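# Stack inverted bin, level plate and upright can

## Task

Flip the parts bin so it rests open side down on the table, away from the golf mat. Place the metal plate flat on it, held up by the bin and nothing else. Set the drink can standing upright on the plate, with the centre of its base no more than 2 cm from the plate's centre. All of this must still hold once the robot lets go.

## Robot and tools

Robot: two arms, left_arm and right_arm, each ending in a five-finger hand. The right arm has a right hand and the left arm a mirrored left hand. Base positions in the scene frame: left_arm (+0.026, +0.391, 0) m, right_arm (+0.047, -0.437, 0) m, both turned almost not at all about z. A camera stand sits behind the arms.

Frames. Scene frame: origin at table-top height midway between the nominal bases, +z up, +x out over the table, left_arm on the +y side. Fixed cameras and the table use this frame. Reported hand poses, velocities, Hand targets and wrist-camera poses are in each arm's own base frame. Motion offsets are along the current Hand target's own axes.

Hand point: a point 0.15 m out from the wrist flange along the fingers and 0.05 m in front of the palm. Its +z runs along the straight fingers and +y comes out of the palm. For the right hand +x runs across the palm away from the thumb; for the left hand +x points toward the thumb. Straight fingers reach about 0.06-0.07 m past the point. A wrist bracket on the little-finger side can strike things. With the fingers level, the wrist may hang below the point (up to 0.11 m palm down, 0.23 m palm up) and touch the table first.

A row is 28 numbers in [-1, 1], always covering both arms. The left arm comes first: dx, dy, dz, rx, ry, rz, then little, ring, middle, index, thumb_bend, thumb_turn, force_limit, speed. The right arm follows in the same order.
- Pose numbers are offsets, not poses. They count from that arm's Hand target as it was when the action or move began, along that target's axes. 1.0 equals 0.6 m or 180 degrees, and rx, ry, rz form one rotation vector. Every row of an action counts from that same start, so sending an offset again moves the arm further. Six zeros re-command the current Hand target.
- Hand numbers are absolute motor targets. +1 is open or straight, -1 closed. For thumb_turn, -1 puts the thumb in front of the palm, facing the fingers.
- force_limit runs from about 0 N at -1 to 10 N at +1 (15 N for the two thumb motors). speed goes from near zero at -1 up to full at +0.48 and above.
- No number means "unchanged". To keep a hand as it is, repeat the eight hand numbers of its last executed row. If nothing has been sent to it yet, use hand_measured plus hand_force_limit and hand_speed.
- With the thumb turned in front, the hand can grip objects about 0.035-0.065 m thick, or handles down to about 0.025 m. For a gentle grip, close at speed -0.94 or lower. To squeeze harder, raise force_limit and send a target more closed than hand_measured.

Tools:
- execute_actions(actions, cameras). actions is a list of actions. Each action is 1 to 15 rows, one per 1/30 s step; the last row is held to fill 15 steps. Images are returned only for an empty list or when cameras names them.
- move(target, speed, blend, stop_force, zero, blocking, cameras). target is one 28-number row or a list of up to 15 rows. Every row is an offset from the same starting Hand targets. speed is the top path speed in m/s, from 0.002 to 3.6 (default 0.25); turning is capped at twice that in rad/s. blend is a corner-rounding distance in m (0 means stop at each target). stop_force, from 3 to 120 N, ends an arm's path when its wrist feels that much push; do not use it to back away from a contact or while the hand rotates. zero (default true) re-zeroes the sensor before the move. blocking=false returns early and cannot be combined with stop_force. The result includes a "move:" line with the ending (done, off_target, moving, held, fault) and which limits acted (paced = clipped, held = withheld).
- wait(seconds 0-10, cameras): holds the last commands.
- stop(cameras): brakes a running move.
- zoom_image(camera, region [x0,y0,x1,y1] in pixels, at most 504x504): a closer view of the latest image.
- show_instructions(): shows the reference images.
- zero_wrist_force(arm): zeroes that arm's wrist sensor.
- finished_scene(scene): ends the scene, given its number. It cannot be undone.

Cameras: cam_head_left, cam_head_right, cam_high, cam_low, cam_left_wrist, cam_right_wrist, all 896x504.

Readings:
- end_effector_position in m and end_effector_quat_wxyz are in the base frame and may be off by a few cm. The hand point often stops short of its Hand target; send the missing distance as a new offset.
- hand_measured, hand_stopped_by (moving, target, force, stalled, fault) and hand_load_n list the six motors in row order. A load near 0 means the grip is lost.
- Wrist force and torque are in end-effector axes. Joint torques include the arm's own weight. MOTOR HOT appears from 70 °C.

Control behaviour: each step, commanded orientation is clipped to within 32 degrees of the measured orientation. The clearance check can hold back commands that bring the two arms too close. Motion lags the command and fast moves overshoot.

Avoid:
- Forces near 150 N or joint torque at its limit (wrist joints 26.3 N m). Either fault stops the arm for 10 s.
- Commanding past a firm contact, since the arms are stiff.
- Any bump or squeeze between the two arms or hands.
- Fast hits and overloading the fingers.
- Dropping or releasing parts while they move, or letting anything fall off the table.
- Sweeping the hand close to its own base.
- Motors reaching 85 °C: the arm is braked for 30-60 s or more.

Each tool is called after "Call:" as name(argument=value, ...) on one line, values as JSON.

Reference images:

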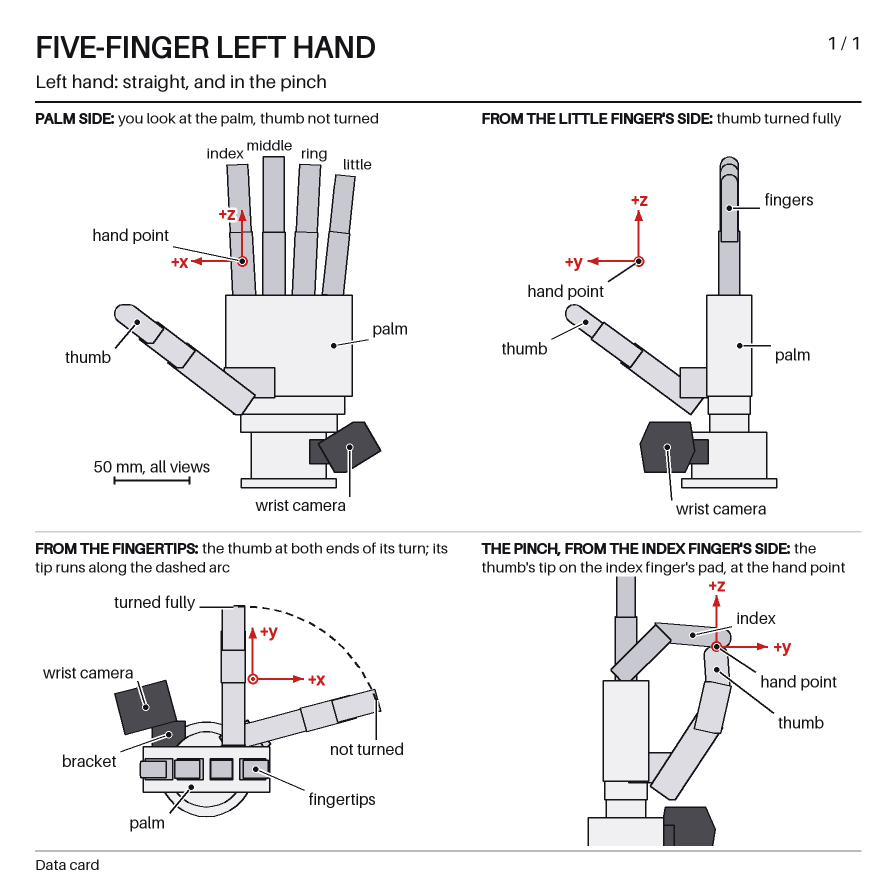

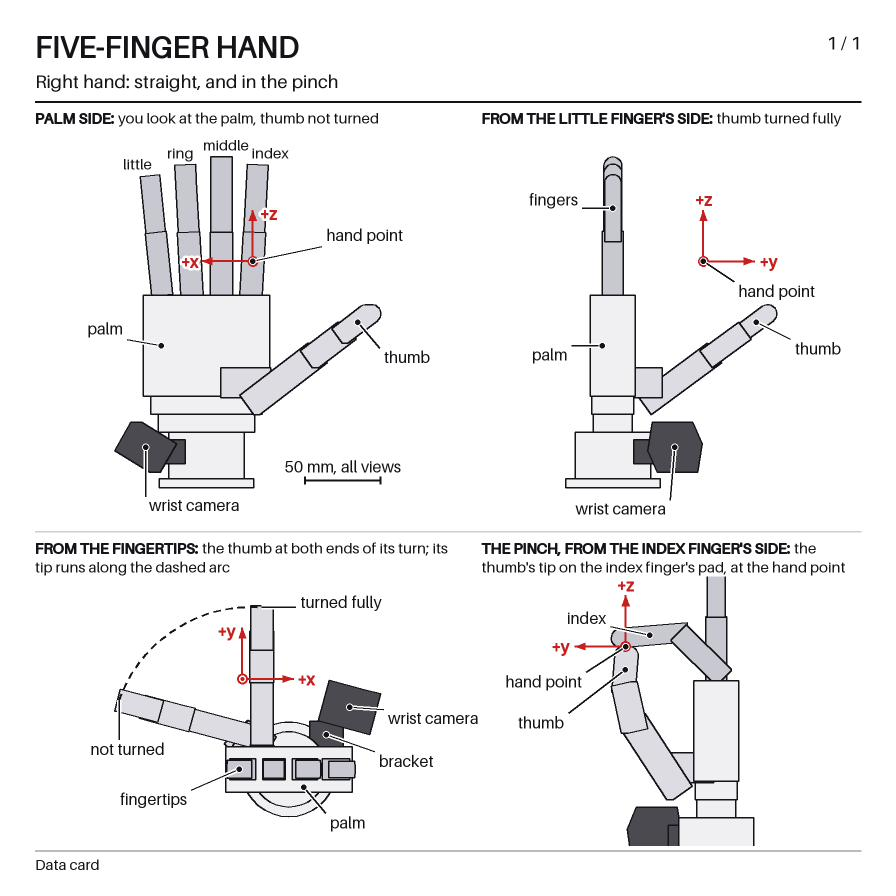

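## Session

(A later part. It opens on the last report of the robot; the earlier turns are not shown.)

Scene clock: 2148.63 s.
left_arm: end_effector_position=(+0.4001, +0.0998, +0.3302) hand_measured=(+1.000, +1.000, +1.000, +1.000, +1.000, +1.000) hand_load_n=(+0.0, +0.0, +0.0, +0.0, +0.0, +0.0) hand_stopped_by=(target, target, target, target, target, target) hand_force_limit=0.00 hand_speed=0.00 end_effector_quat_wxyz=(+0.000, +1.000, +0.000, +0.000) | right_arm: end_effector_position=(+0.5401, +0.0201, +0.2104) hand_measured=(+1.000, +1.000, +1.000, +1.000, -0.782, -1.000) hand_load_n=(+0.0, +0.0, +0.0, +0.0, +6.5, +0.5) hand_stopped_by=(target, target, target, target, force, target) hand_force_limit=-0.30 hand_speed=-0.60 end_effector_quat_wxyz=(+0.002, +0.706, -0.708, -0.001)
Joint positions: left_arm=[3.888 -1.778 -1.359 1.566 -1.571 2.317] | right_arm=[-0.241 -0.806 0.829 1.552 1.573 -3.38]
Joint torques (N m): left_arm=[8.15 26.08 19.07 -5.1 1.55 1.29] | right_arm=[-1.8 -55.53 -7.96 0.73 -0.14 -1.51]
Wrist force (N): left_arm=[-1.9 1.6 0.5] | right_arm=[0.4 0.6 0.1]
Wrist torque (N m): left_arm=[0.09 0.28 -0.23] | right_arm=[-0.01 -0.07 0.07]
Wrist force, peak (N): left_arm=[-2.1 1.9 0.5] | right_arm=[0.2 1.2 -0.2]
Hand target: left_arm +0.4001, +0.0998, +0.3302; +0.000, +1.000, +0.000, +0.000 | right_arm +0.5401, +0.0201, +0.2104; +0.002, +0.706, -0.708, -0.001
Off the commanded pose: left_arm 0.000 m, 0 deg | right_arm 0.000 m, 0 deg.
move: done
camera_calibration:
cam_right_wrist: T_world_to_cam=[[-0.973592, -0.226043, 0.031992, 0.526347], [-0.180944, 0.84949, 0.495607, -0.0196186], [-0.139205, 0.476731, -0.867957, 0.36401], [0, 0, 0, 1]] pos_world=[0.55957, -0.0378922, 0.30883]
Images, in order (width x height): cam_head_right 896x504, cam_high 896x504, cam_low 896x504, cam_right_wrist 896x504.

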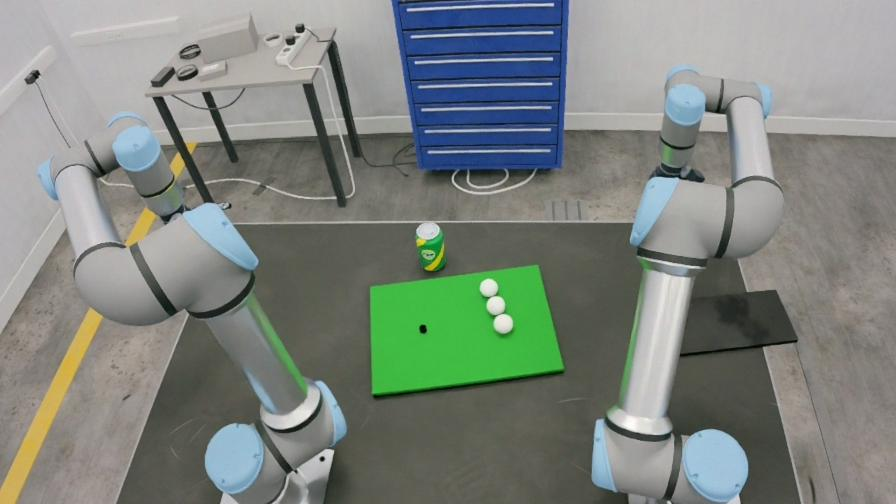

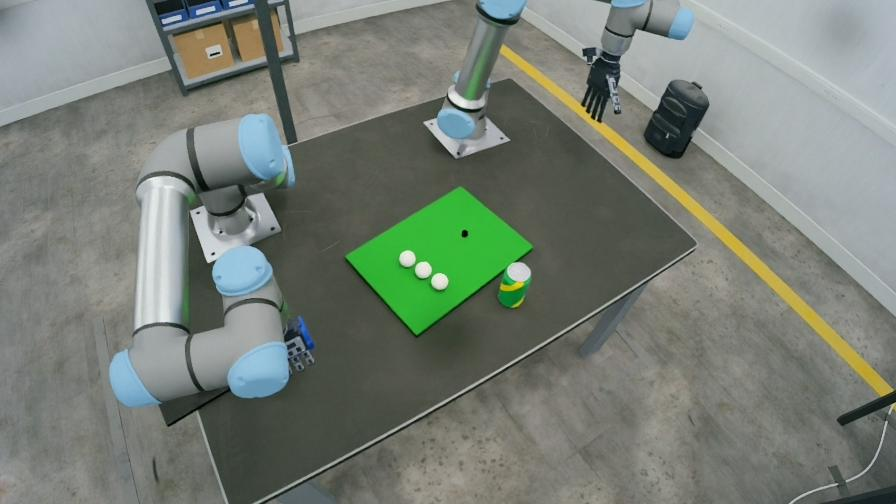

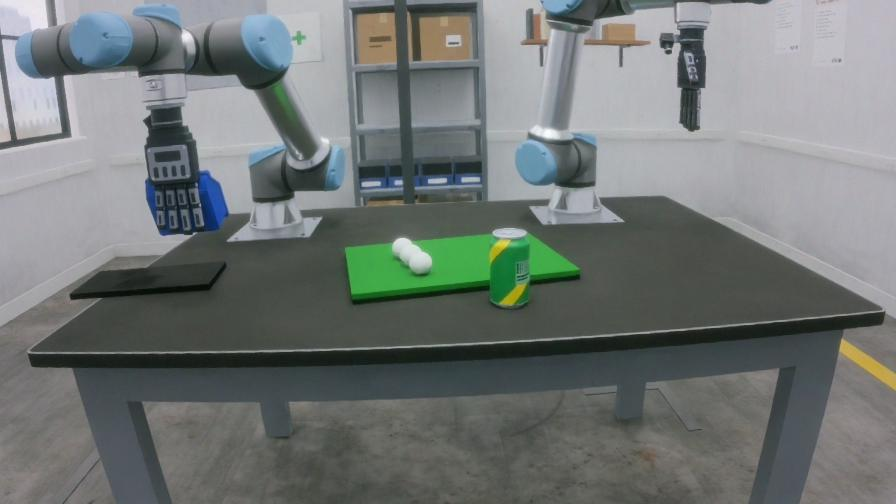

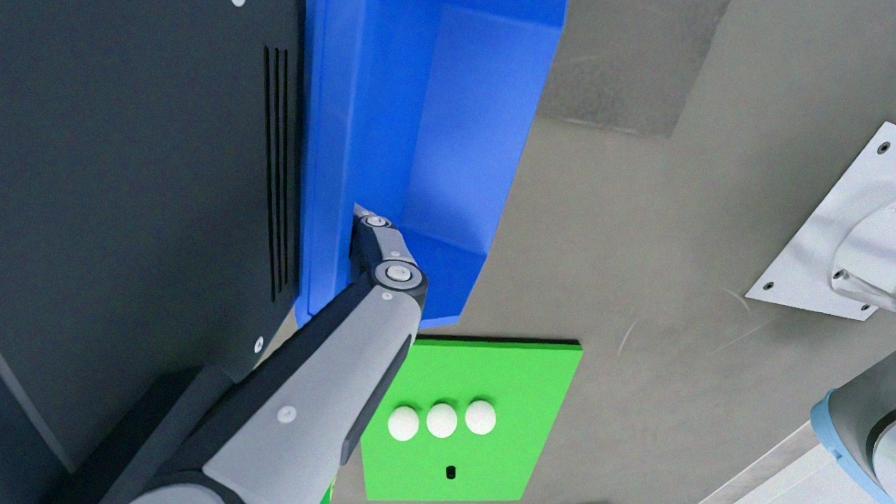

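Call:
move(target=[[0,0,0,0,0,0,1,1,1,1,1,1,0,0, -0.0167,-0.0083,0.0333,0.1944,0,0,1,1,1,1,-0.9,-1,-0.3,-0.6],[0,0,0,0,0,0,1,1,1,1,1,1,0,0, -0.0333,-0.0167,0.0833,0.3889,0,0,1,1,1,1,-0.9,-1,-0.3,-0.6]], speed=0.2, blend=0.02, cameras=["cam_head_right","cam_right_wrist","cam_high","cam_low"])

Call:
zoom_image(camera="cam_low", region=[60, 130, 310, 330])

Scene clock: 2168.13 s.
left_arm: end_effector_position=(+0.4001, +0.0998, +0.3302) hand_measured=(+1.000, +1.000, +1.000, +1.000, +1.000, +1.000) hand_load_n=(+0.0, +0.0, +0.0, +0.0, -0.5, +0.0) hand_stopped_by=(target, target, target, target, target, target) hand_force_limit=0.00 hand_speed=0.00 end_effector_quat_wxyz=(+0.000, +1.000, +0.000, +0.000) | right_arm: end_effector_position=(+0.5499, +0.0400, +0.1603) hand_measured=(+1.000, +1.000, +1.000, +1.000, -0.782, -1.000) hand_load_n=(+0.0, +0.0, +0.0, +0.0, +6.0, +0.5) hand_stopped_by=(target, target, target, target, force, target) hand_force_limit=-0.30 hand_speed=-0.60 end_effector_quat_wxyz=(-0.403, +0.580, -0.581, +0.405)
Joint positions: left_arm=[3.888 -1.778 -1.359 1.566 -1.571 2.317] | right_arm=[-0.378 -1.564 2.073 -0.13 1.219 -3.279]
Joint torques (N m): left_arm=[8.16 25.37 19.22 -5.19 1.43 1.23] | right_arm=[-6.39 -29.61 -7.56 -2.57 -1.49 1.42]
Wrist force (N): left_arm=[-1.8 1.7 0.6] | right_arm=[0.7 1.5 0.5]
Wrist torque (N m): left_arm=[0.09 0.27 -0.22] | right_arm=[0.15 -0.16 0.04]
Wrist force, peak (N): left_arm=[-2.2 1.8 1.1] | right_arm=[0.5 2.2 0.5]
Hand target: left_arm +0.4001, +0.0998, +0.3302; +0.000, +1.000, +0.000, +0.000 | right_arm +0.5499, +0.0400, +0.1603; -0.403, +0.580, -0.581, +0.405
Off the commanded pose: left_arm 0.000 m, 0 deg | right_arm 0.000 m, 0 deg.
move: done
camera_calibration:
cam_right_wrist: T_world_to_cam=[[-0.3631, -0.228546, -0.903286, 0.356393], [-0.527484, 0.84956, -0.00291586, 0.260639], [0.768062, 0.47541, -0.42903, -0.256805], [0, 0, 0, 1]] pos_world=[0.464131, -0.0178891, 0.212508]
Images, in order (width x height): cam_head_right 896x504, cam_high 896x504, cam_low 896x504, cam_right_wrist 896x504.

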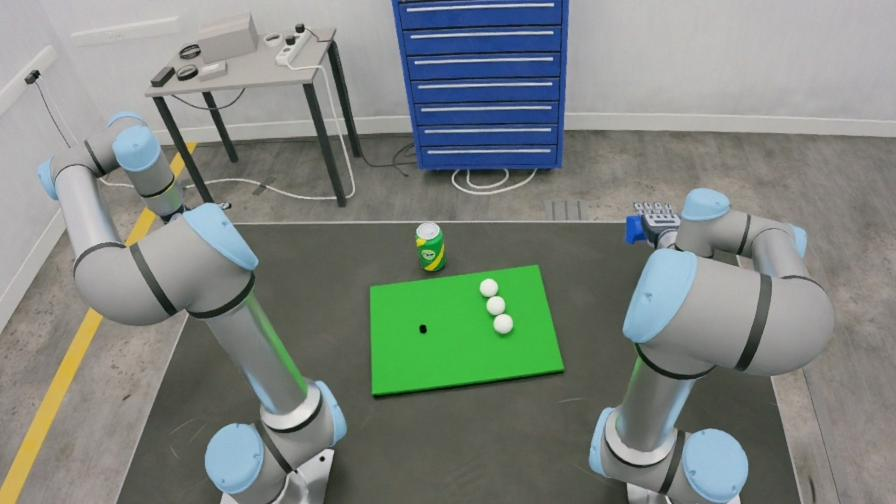

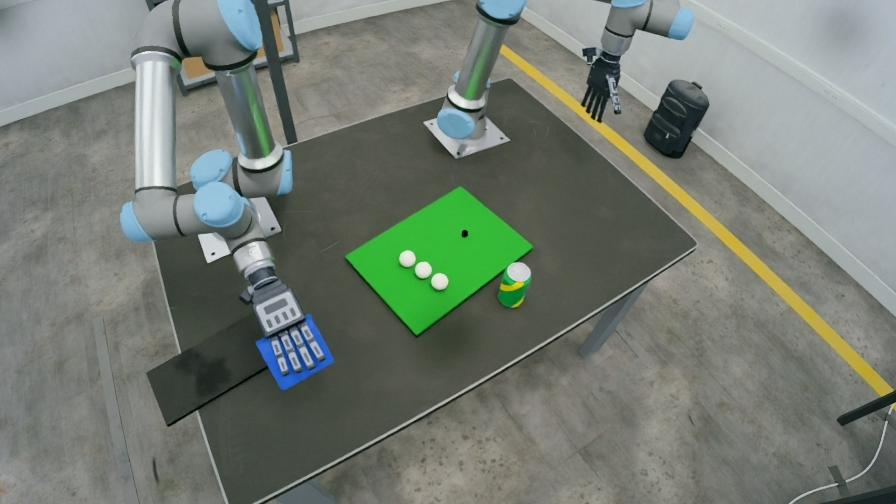

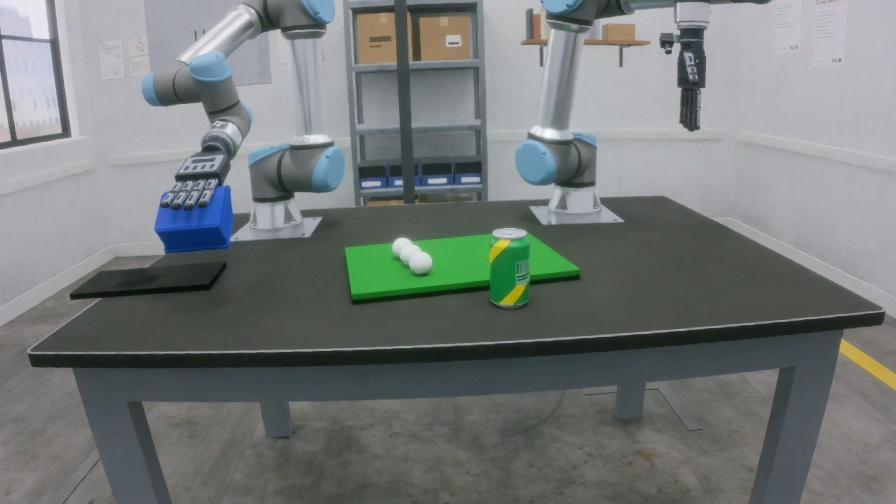

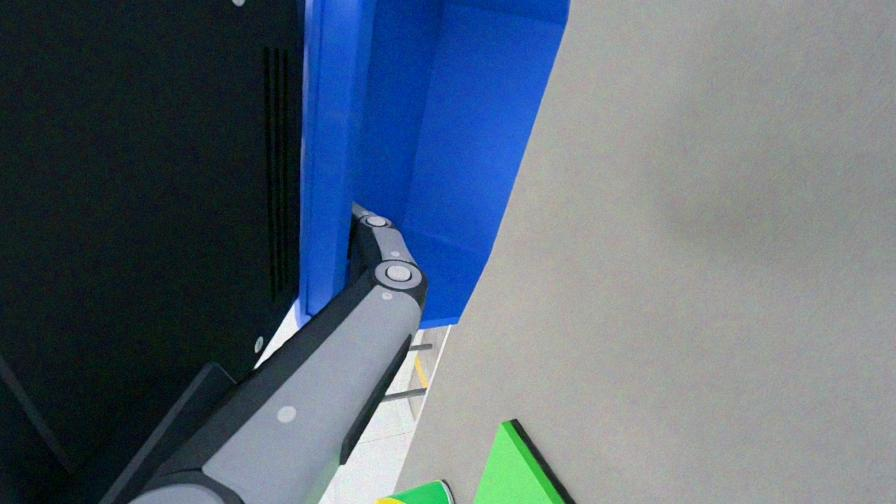

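Scaled by 2.016.

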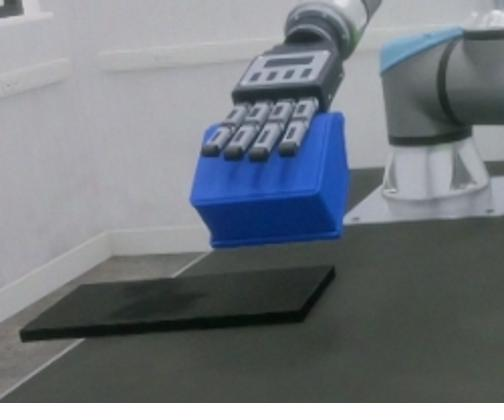

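Call:
move(target=[0,0,0,0,0,0,1,1,1,1,1,1,0,0, 0,0.1958,0.0713,0,0,0,1,1,1,1,-0.9,-1,-0.3,-0.6], speed=0.05, stop_force=4, cameras=["cam_head_right","cam_right_wrist","cam_high","cam_low"])

Call:
zoom_image(camera="cam_low", region=[60, 130, 310, 330])

Scene clock: 2186.53 s.
left_arm: end_effector_position=(+0.4001, +0.0998, +0.3302) hand_measured=(+1.000, +1.000, +1.000, +1.000, +1.000, +1.000) hand_load_n=(+0.0, +0.0, +0.0, +0.0, +0.0, +0.0) hand_stopped_by=(target, target, target, target, target, target) hand_force_limit=0.00 hand_speed=0.00 end_effector_quat_wxyz=(+0.000, +1.000, +0.000, +0.000) | right_arm: end_effector_position=(+0.5492, +0.0399, +0.0508) hand_measured=(+1.000, +1.000, +1.000, +1.000, -0.782, -1.000) hand_load_n=(+0.0, +0.0, +0.0, +0.0, +5.0, +0.5) hand_stopped_by=(target, target, target, target, force, target) hand_force_limit=-0.30 hand_speed=-0.60 end_effector_quat_wxyz=(-0.403, +0.580, -0.581, +0.405)
Joint positions: left_arm=[3.888 -1.778 -1.359 1.566 -1.571 2.317] | right_arm=[-0.38 -1.373 2.215 -0.462 1.218 -3.28]
Joint torques (N m): left_arm=[7.88 24.61 18.07 -5.1 1.48 1.21] | right_arm=[3.04 -33.15 -26.8 1.68 0.97 1.2]
Wrist force (N): left_arm=[-1.9 1.5 0.8] | right_arm=[0.9 1.6 0.6]
Wrist torque (N m): left_arm=[0.07 0.29 -0.23] | right_arm=[0.14 -0.20 0.11]
Wrist force, peak (N): left_arm=[-2.1 1.9 0.9] | right_arm=[0.3 -8.2 -4.3]
Hand target: left_arm +0.4001, +0.0998, +0.3302; +0.000, +1.000, +0.000, +0.000 | right_arm +0.5492, +0.0399, +0.0508; -0.403, +0.580, -0.581, +0.405 (not the last commanded pose)
Off the commanded pose: left_arm 0.000 m, 0 deg | right_arm 0.016 m, 0 deg.
move: contact (right_arm)
camera_calibration:
cam_right_wrist: T_world_to_cam=[[-0.363315, -0.228571, -0.903193, 0.257259], [-0.527491, 0.849556, -0.00281046, 0.259976], [0.767955, 0.475406, -0.429226, -0.303052], [0, 0, 0, 1]] pos_world=[0.463332, -0.0179891, 0.103008]
Images, in order (width x height): cam_head_right 896x504, cam_high 896x504, cam_low 896x504, cam_right_wrist 896x504.

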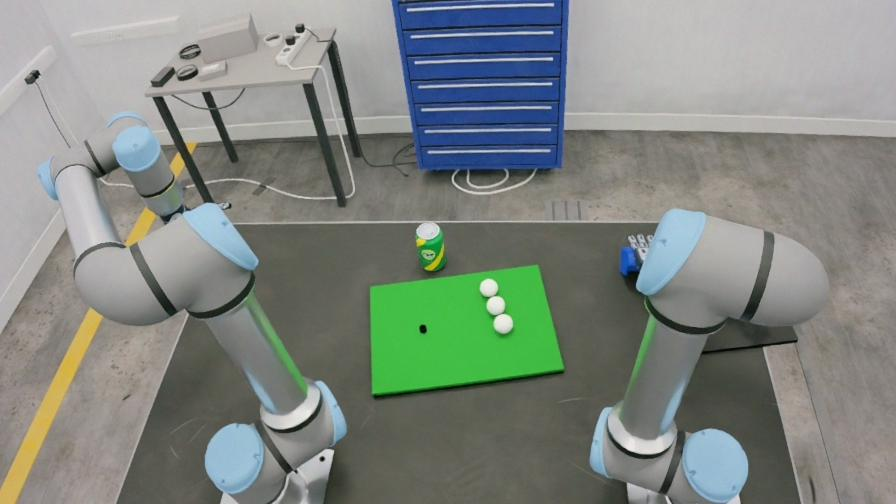

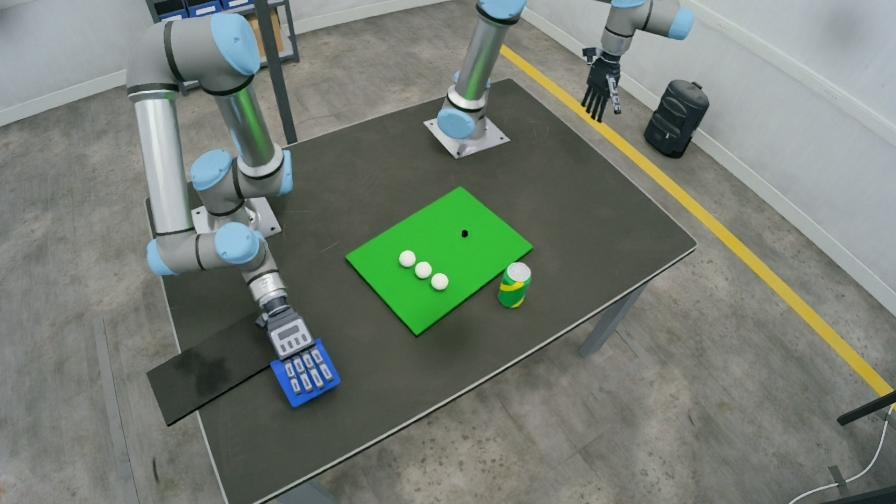

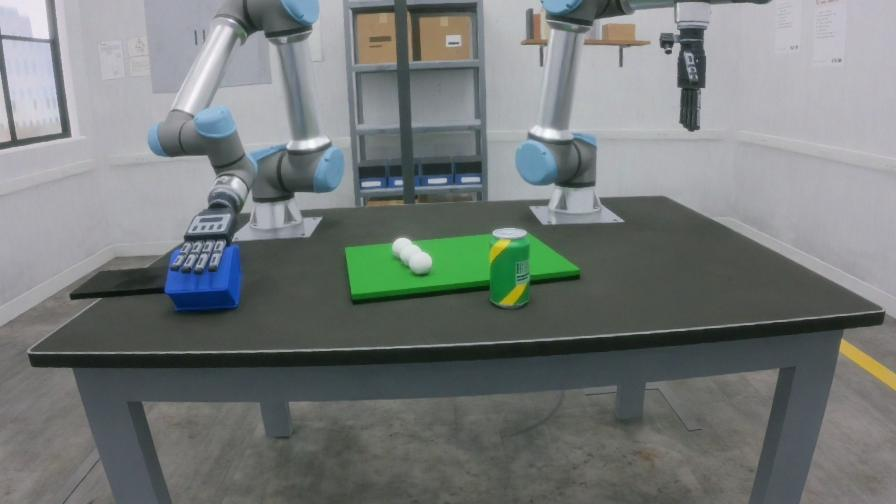

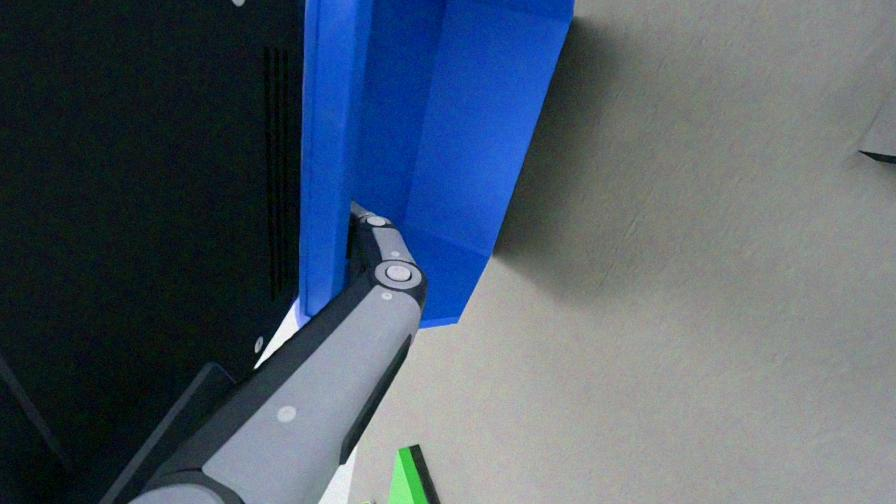

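Scaled by 2.016.

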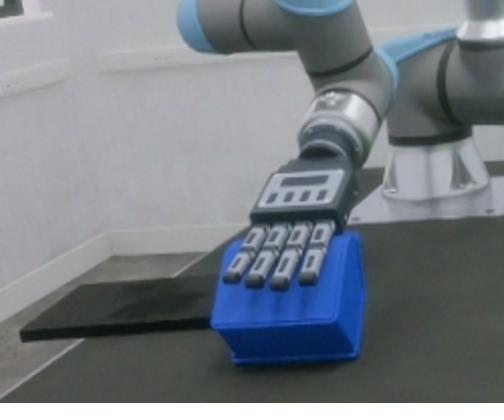

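Call:
move(target=[0,0,0,0,0,0,1,1,1,1,1,1,0,0, 0,0.0326,0.0119,0.0556,0,0,1,1,1,1,-0.9,-1,-0.3,-0.6], speed=0.06)

Call:
move(target=[0,0,0,0,0,0,1,1,1,1,1,1,0,0, 0,0.0246,0.0043,0,0,0,1,1,1,1,-0.9,-1,-0.3,-0.6], speed=0.02, stop_force=4, cameras=["cam_head_right","cam_right_wrist","cam_high","cam_low"])

Call:
zoom_image(camera="cam_low", region=[60, 130, 310, 330])

Scene clock: 2201.43 s.
left_arm: end_effector_position=(+0.4001, +0.0998, +0.3302) hand_measured=(+1.000, +1.000, +1.000, +1.000, +1.000, +1.000) hand_load_n=(+0.0, +0.0, +0.0, +0.0, +0.0, +0.0) hand_stopped_by=(target, target, target, target, target, target) hand_force_limit=0.00 hand_speed=0.00 end_effector_quat_wxyz=(+0.000, +1.000, +0.000, +0.000) | right_arm: end_effector_position=(+0.5493, +0.0398, +0.0303) hand_measured=(+1.000, +1.000, +1.000, +1.000, -0.774, -1.000) hand_load_n=(+0.5, +0.5, +0.5, +1.0, +42.0, +5.0) hand_stopped_by=(target, target, target, target, force, target) hand_force_limit=-0.30 hand_speed=-0.60 end_effector_quat_wxyz=(-0.452, +0.543, -0.543, +0.454)
Joint positions: left_arm=[3.888 -1.778 -1.359 1.566 -1.571 2.317] | right_arm=[-0.408 -1.309 2.364 -0.86 1.172 -3.22]
Joint torques (N m): left_arm=[7.97 24.48 17.96 -5.08 1.53 1.37] | right_arm=[-6.09 21.98 20.65 12.64 -0.22 1.94]
Wrist force (N): left_arm=[-1.5 1.7 0.6] | right_arm=[0.7 -65.7 -29.8]
Wrist torque (N m): left_arm=[0.10 0.23 -0.20] | right_arm=[3.71 0.94 -2.69]
Wrist force, peak (N): left_arm=[-1.8 2.1 0.8] | right_arm=[-0.3 -66.9 -32.3]
Hand target: left_arm +0.4001, +0.0998, +0.3302; +0.000, +1.000, +0.000, +0.000 | right_arm +0.5491, +0.0399, +0.0300; -0.452, +0.543, -0.543, +0.454
Off the commanded pose: left_arm 0.000 m, 0 deg | right_arm 0.000 m, 0 deg.
move: done

Scene clock: 2203.20 s.
left_arm: end_effector_position=(+0.4001, +0.0998, +0.3302) hand_measured=(+1.000, +1.000, +1.000, +1.000, +1.000, +1.000) hand_load_n=(+0.0, +0.0, +0.0, +0.0, +0.0, +0.0) hand_stopped_by=(target, target, target, target, target, target) hand_force_limit=0.00 hand_speed=0.00 end_effector_quat_wxyz=(+0.000, +1.000, +0.000, +0.000) | right_arm: end_effector_position=(+0.5550, +0.0373, +0.0215) hand_measured=(+1.000, +1.000, +1.000, +1.000, -0.694, -1.000) hand_load_n=(+0.0, +0.5, +0.5, +1.5, +47.0, +7.5) hand_stopped_by=(target, target, target, target, force, target) hand_force_limit=-0.30 hand_speed=-0.60 end_effector_quat_wxyz=(-0.457, +0.538, -0.533, +0.466)
Joint positions: left_arm=[3.888 -1.778 -1.359 1.566 -1.571 2.317] | right_arm=[-0.408 -1.265 2.373 -0.946 1.172 -3.219]
Joint torques (N m): left_arm=[6.72 25.11 18.99 -5.11 1.44 1.28] | right_arm=[3.51 20.03 16.95 12.92 2.2 0.09]
Wrist force (N): left_arm=[-1.8 1.8 0.7] | right_arm=[1.7 -63.6 -26.1]
Wrist torque (N m): left_arm=[0.12 0.27 -0.22] | right_arm=[4.15 0.25 -0.72]
Wrist force, peak (N): left_arm=[-1.8 2.1 0.6] | right_arm=[0.8 -66.2 -30.6]
Hand target: left_arm +0.4001, +0.0998, +0.3302; +0.000, +1.000, +0.000, +0.000 | right_arm +0.5490, +0.0399, +0.0150; -0.452, +0.543, -0.543, +0.454
Off the commanded pose: left_arm 0.000 m, 0 deg | right_arm 0.009 m, 2 deg.
move: off_target (right_arm)
camera_calibration:
cam_right_wrist: T_world_to_cam=[[-0.170925, -0.241597, -0.955204, 0.127078], [-0.515717, 0.848, -0.122199, 0.261317], [0.839536, 0.471728, -0.26954, -0.361922], [0, 0, 0, 1]] pos_world=[0.460333, -0.0201664, 0.0557655]
Images, in order (width x height): cam_head_right 896x504, cam_high 896x504, cam_low 896x504, cam_right_wrist 896x504.

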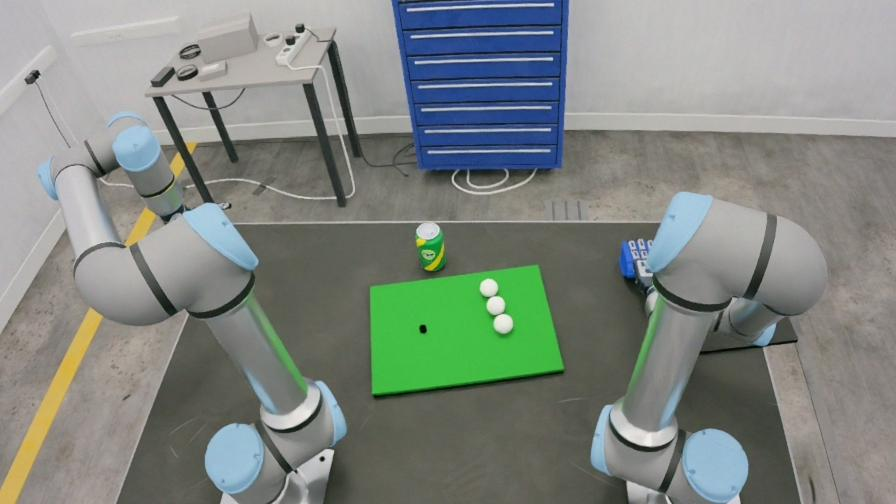

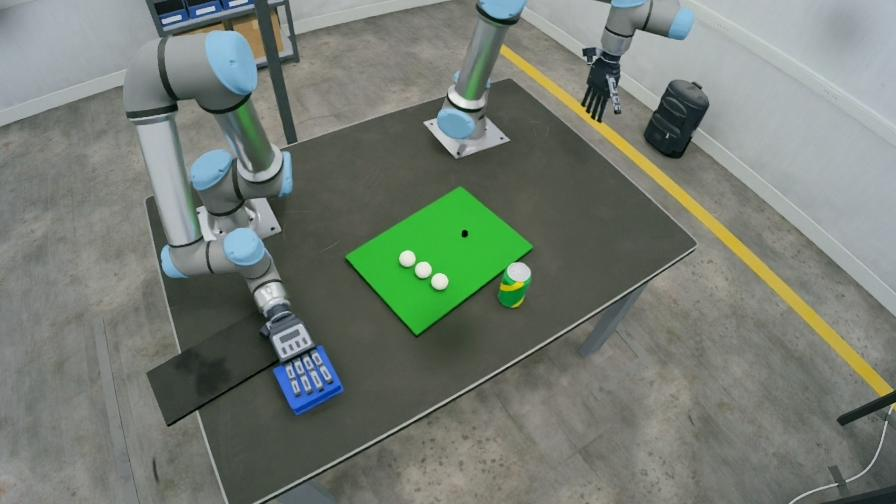

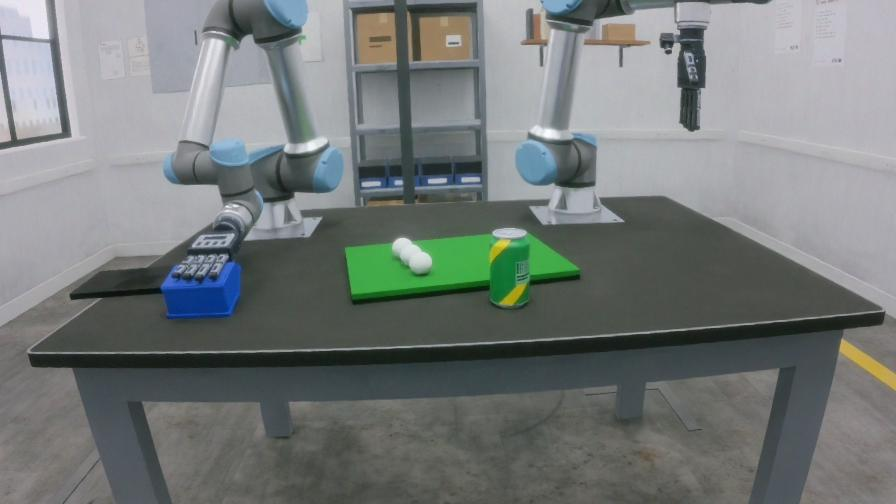

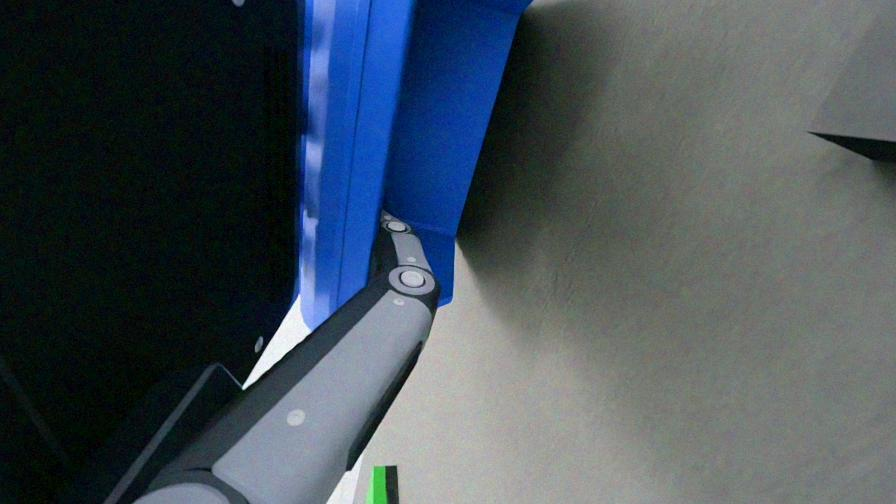

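Scaled by 2.016.

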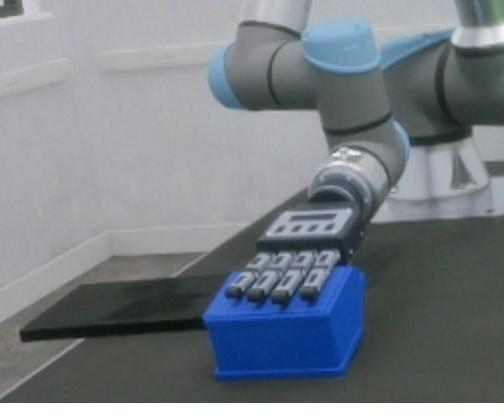

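Call:
move(target=[0,0,0,0,0,0,1,1,1,1,1,1,0,0, 0,-0.0378,-0.0067,0,0,0,1,1,1,1,-0.9,-1,-0.3,-0.6], speed=0.05, cameras=["cam_right_wrist","cam_low"])

Call:
zoom_image(camera="cam_low", region=[60, 130, 310, 330])

Scene clock: 2210.97 s.
left_arm: end_effector_position=(+0.4001, +0.0998, +0.3302) hand_measured=(+1.000, +1.000, +1.000, +1.000, +1.000, +1.000) hand_load_n=(+0.0, +0.0, +0.0, +0.0, +0.0, +0.0) hand_stopped_by=(target, target, target, target, target, target) hand_force_limit=0.00 hand_speed=0.00 end_effector_quat_wxyz=(+0.000, +1.000, +0.000, +0.000) | right_arm: end_effector_position=(+0.5491, +0.0399, +0.0380) hand_measured=(+1.000, +1.000, +1.000, +1.000, -0.628, -1.000) hand_load_n=(+0.0, +0.0, +0.0, +0.0, +0.5, +0.0) hand_stopped_by=(target, target, target, target, force, target) hand_force_limit=-0.30 hand_speed=-0.60 end_effector_quat_wxyz=(-0.452, +0.543, -0.543, +0.454)
Joint positions: left_arm=[3.888 -1.778 -1.359 1.566 -1.571 2.317] | right_arm=[-0.408 -1.332 2.359 -0.831 1.172 -3.22]
Joint torques (N m): left_arm=[7.79 25.11 19.03 -5.08 1.5 1.31] | right_arm=[-1.27 -30.73 -24.27 1.07 1.07 -1.64]
Wrist force (N): left_arm=[-1.4 1.6 0.8] | right_arm=[0.2 0.0 0.3]
Wrist torque (N m): left_arm=[0.07 0.21 -0.20] | right_arm=[0.03 -0.08 0.00]
Wrist force, peak (N): left_arm=[-1.9 2.2 0.8] | right_arm=[1.4 -64.5 -26.3]
Hand target: left_arm +0.4001, +0.0998, +0.3302; +0.000, +1.000, +0.000, +0.000 | right_arm +0.5491, +0.0399, +0.0381; -0.452, +0.543, -0.543, +0.454
Off the commanded pose: left_arm 0.000 m, 0 deg | right_arm 0.000 m, 0 deg.
move: done
camera_calibration:
cam_right_wrist: T_world_to_cam=[[-0.200768, -0.22896, -0.952507, 0.158301], [-0.519184, 0.849395, -0.0947411, 0.258819], [0.830747, 0.475506, -0.289404, -0.348275], [0, 0, 0, 1]] pos_world=[0.455485, -0.017988, 0.0745115]
Images, in order (width x height): cam_low 896x504, cam_right_wrist 896x504.

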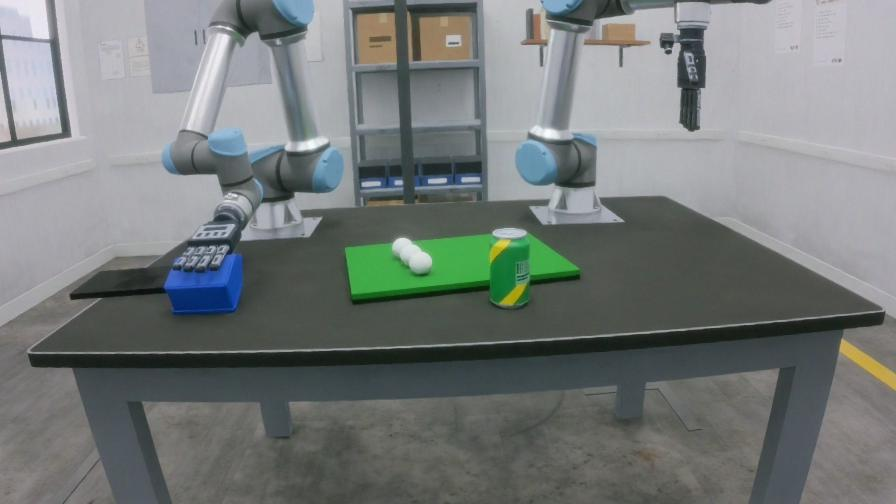

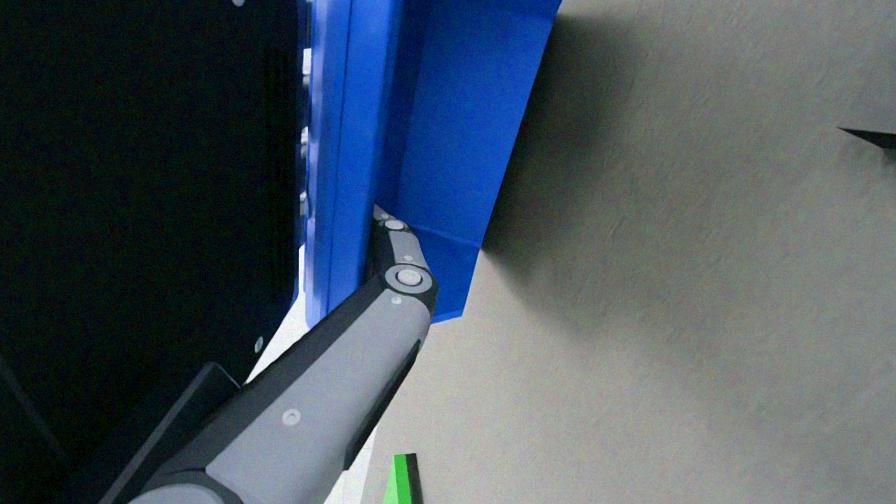

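Scaled by 2.016.

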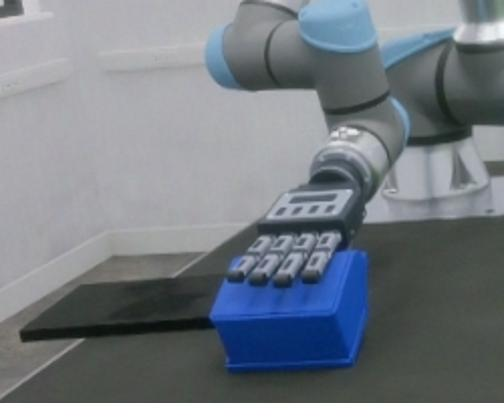

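Call:
move(target=[0,0,0,0,0,0,1,1,1,1,1,1,0,0, 0,0,0,0,0,0,1,1,1,1,-0.35,-1,-0.3,-0.8], cameras=["cam_right_wrist","cam_low"])

Call:
zoom_image(camera="cam_low", region=[60, 130, 310, 330])

Scene clock: 2234.17 s.
left_arm: end_effector_position=(+0.4001, +0.0998, +0.3302) hand_measured=(+1.000, +1.000, +1.000, +1.000, +1.000, +1.000) hand_load_n=(+0.0, +0.0, +0.0, +0.0, +0.0, +0.0) hand_stopped_by=(target, target, target, target, target, target) hand_force_limit=0.00 hand_speed=0.00 end_effector_quat_wxyz=(+0.000, +1.000, +0.000, +0.000) | right_arm: end_effector_position=(+0.5491, +0.0399, +0.0381) hand_measured=(+1.000, +1.000, +1.000, +1.000, -0.350, -1.000) hand_load_n=(+0.0, -0.5, +0.0, +0.0, +0.0, +0.0) hand_stopped_by=(target, target, target, target, target, target) hand_force_limit=-0.30 hand_speed=-0.80 end_effector_quat_wxyz=(-0.452, +0.543, -0.543, +0.454)
Joint positions: left_arm=[3.888 -1.778 -1.359 1.566 -1.571 2.317] | right_arm=[-0.408 -1.332 2.359 -0.831 1.172 -3.22]
Joint torques (N m): left_arm=[6.84 24.86 19.28 -5.11 1.52 1.28] | right_arm=[-4.22 -31.82 -23.3 1.33 1.25 -1.49]
Wrist force (N): left_arm=[-1.7 1.6 0.8] | right_arm=[0.2 -0.1 -0.2]
Wrist torque (N m): left_arm=[0.07 0.26 -0.22] | right_arm=[0.04 -0.08 0.00]
Wrist force, peak (N): left_arm=[-2.1 2.0 0.6] | right_arm=[0.3 0.1 0.5]
Hand target: left_arm +0.4001, +0.0998, +0.3302; +0.000, +1.000, +0.000, +0.000 | right_arm +0.5491, +0.0399, +0.0381; -0.452, +0.543, -0.543, +0.454
Off the commanded pose: left_arm 0.000 m, 0 deg | right_arm 0.000 m, 0 deg.
move: done
camera_calibration:
cam_right_wrist: T_world_to_cam=[[-0.200799, -0.228951, -0.952503, 0.158315], [-0.519109, 0.849441, -0.0947434, 0.258785], [0.830786, 0.475428, -0.289417, -0.348293], [0, 0, 0, 1]] pos_world=[0.455485, -0.0179882, 0.0745114]
Images, in order (width x height): cam_low 896x504, cam_right_wrist 896x504.

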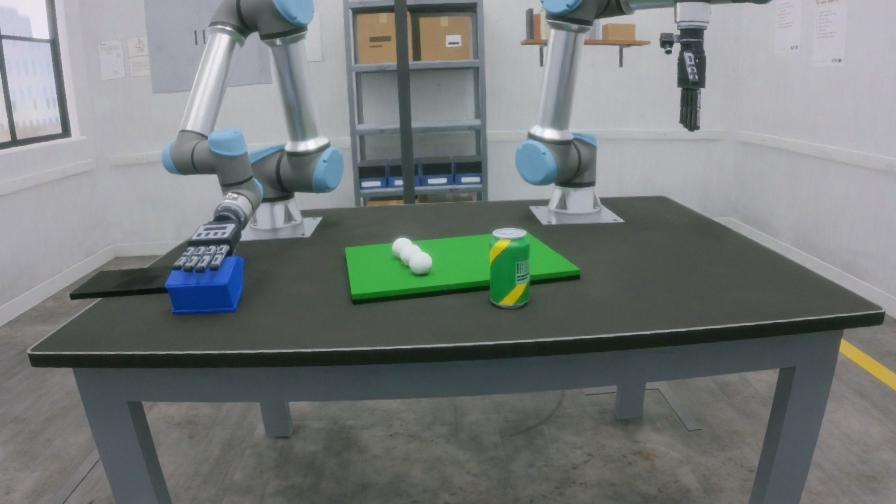

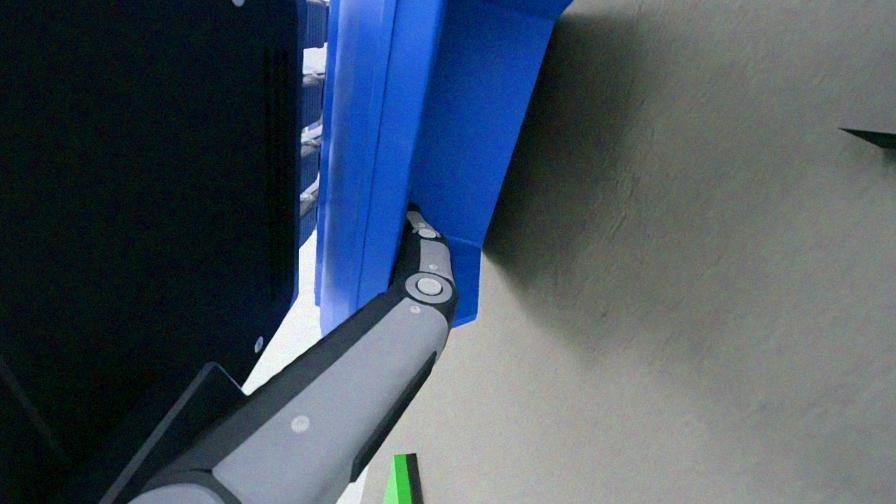

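Scaled by 2.016.

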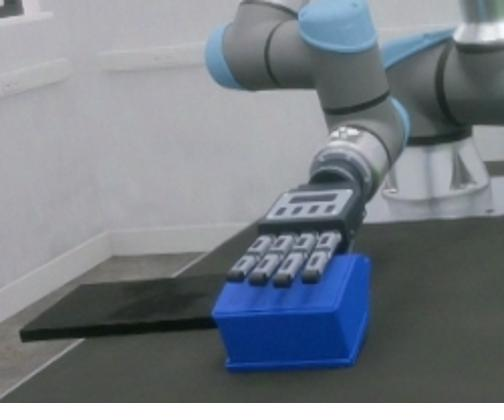

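Call:
move(target=[0,0,0,0,0,0,1,1,1,1,1,1,0,0, 0,0,0,0,0,0,1,1,1,1,0.0,-1,-0.3,-0.8])

Call:
move(target=[0,0,0,0,0,0,1,1,1,1,1,1,0,0, 0,0,0,0,0,0,1,1,1,1,0.3,-1,-0.3,-0.8], cameras=["cam_right_wrist","cam_low"])

Call:
zoom_image(camera="cam_low", region=[60, 130, 310, 330])

Scene clock: 2243.20 s.
left_arm: end_effector_position=(+0.4001, +0.0998, +0.3302) hand_measured=(+1.000, +1.000, +1.000, +1.000, +1.000, +1.000) hand_load_n=(+0.0, +0.0, -0.5, +0.0, +0.0, +0.0) hand_stopped_by=(target, target, target, target, target, target) hand_force_limit=0.00 hand_speed=0.00 end_effector_quat_wxyz=(+0.000, +1.000, +0.000, +0.000) | right_arm: end_effector_position=(+0.5491, +0.0399, +0.0381) hand_measured=(+1.000, +1.000, +1.000, +1.000, +0.000, -1.000) hand_load_n=(+0.0, +0.0, +0.0, +0.0, +0.5, +0.0) hand_stopped_by=(target, target, target, target, target, target) hand_force_limit=-0.30 hand_speed=-0.80 end_effector_quat_wxyz=(-0.452, +0.543, -0.543, +0.454)
Joint positions: left_arm=[3.888 -1.778 -1.359 1.566 -1.571 2.317] | right_arm=[-0.408 -1.332 2.359 -0.831 1.172 -3.22]
Joint torques (N m): left_arm=[7.02 23.98 18.44 -5.18 1.54 1.52] | right_arm=[-4.42 -32.93 -21.81 1.12 1.19 -1.54]
Wrist force (N): left_arm=[-1.9 2.0 0.5] | right_arm=[0.1 -0.1 0.2]
Wrist torque (N m): left_arm=[0.16 0.27 -0.23] | right_arm=[0.02 -0.08 0.00]
Wrist force, peak (N): left_arm=[-2.1 1.8 0.7] | right_arm=[0.3 -0.4 0.0]
Hand target: left_arm +0.4001, +0.0998, +0.3302; +0.000, +1.000, +0.000, +0.000 | right_arm +0.5491, +0.0399, +0.0381; -0.452, +0.543, -0.543, +0.454
Off the commanded pose: left_arm 0.000 m, 0 deg | right_arm 0.000 m, 0 deg.
move: done

Scene clock: 2244.53 s.
left_arm: end_effector_position=(+0.4001, +0.0998, +0.3302) hand_measured=(+1.000, +1.000, +1.000, +1.000, +1.000, +1.000) hand_load_n=(+0.0, +0.0, +0.0, +0.0, +0.0, +0.0) hand_stopped_by=(target, target, target, target, target, target) hand_force_limit=0.00 hand_speed=0.00 end_effector_quat_wxyz=(+0.000, +1.000, +0.000, +0.000) | right_arm: end_effector_position=(+0.5491, +0.0399, +0.0381) hand_measured=(+1.000, +1.000, +1.000, +1.000, +0.300, -1.000) hand_load_n=(+0.0, +0.0, +0.0, +0.0, +0.5, +0.0) hand_stopped_by=(target, target, target, target, target, target) hand_force_limit=-0.30 hand_speed=-0.80 end_effector_quat_wxyz=(-0.452, +0.543, -0.543, +0.454)
Joint positions: left_arm=[3.888 -1.778 -1.359 1.566 -1.571 2.317] | right_arm=[-0.408 -1.332 2.359 -0.831 1.172 -3.22]
Joint torques (N m): left_arm=[7.59 23.95 18.31 -5.2 1.42 1.29] | right_arm=[-4.49 -31.47 -23.49 1.11 1 -1.77]
Wrist force (N): left_arm=[-1.7 1.8 0.4] | right_arm=[0.2 0.0 0.1]
Wrist torque (N m): left_arm=[0.13 0.26 -0.22] | right_arm=[0.05 -0.08 0.00]
Wrist force, peak (N): left_arm=[-1.9 2.0 0.7] | right_arm=[0.2 0.2 0.3]
Hand target: left_arm +0.4001, +0.0998, +0.3302; +0.000, +1.000, +0.000, +0.000 | right_arm +0.5491, +0.0399, +0.0381; -0.452, +0.543, -0.543, +0.454
Off the commanded pose: left_arm 0.000 m, 0 deg | right_arm 0.000 m, 0 deg.
move: done
camera_calibration:
cam_right_wrist: T_world_to_cam=[[-0.200799, -0.228951, -0.952503, 0.158315], [-0.519109, 0.849441, -0.0947434, 0.258785], [0.830786, 0.475428, -0.289417, -0.348293], [0, 0, 0, 1]] pos_world=[0.455485, -0.0179882, 0.0745114]
Images, in order (width x height): cam_low 896x504, cam_right_wrist 896x504.

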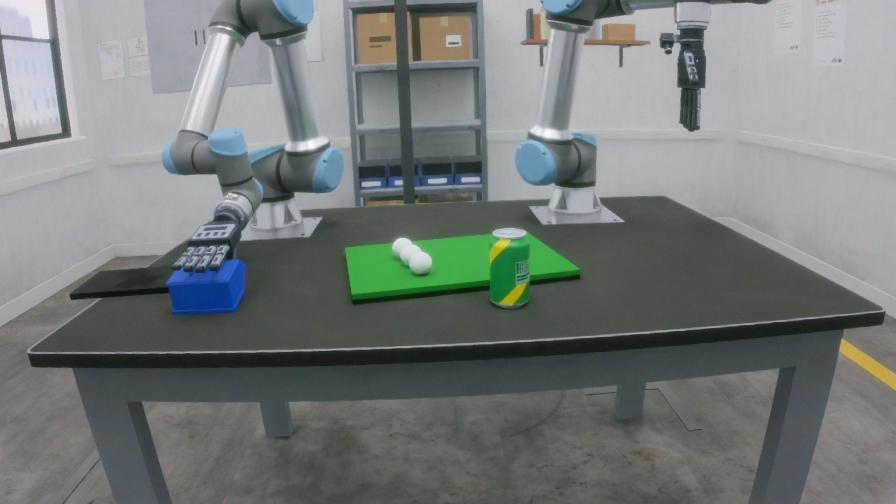

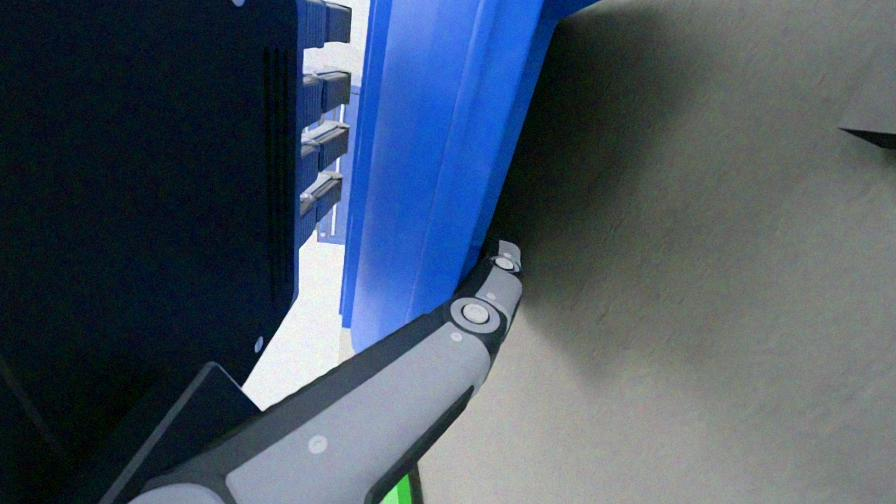

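Scaled by 2.016.

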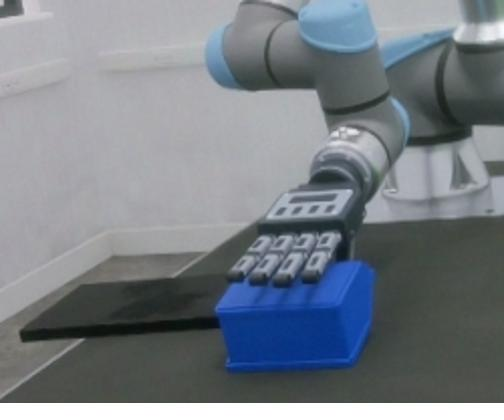

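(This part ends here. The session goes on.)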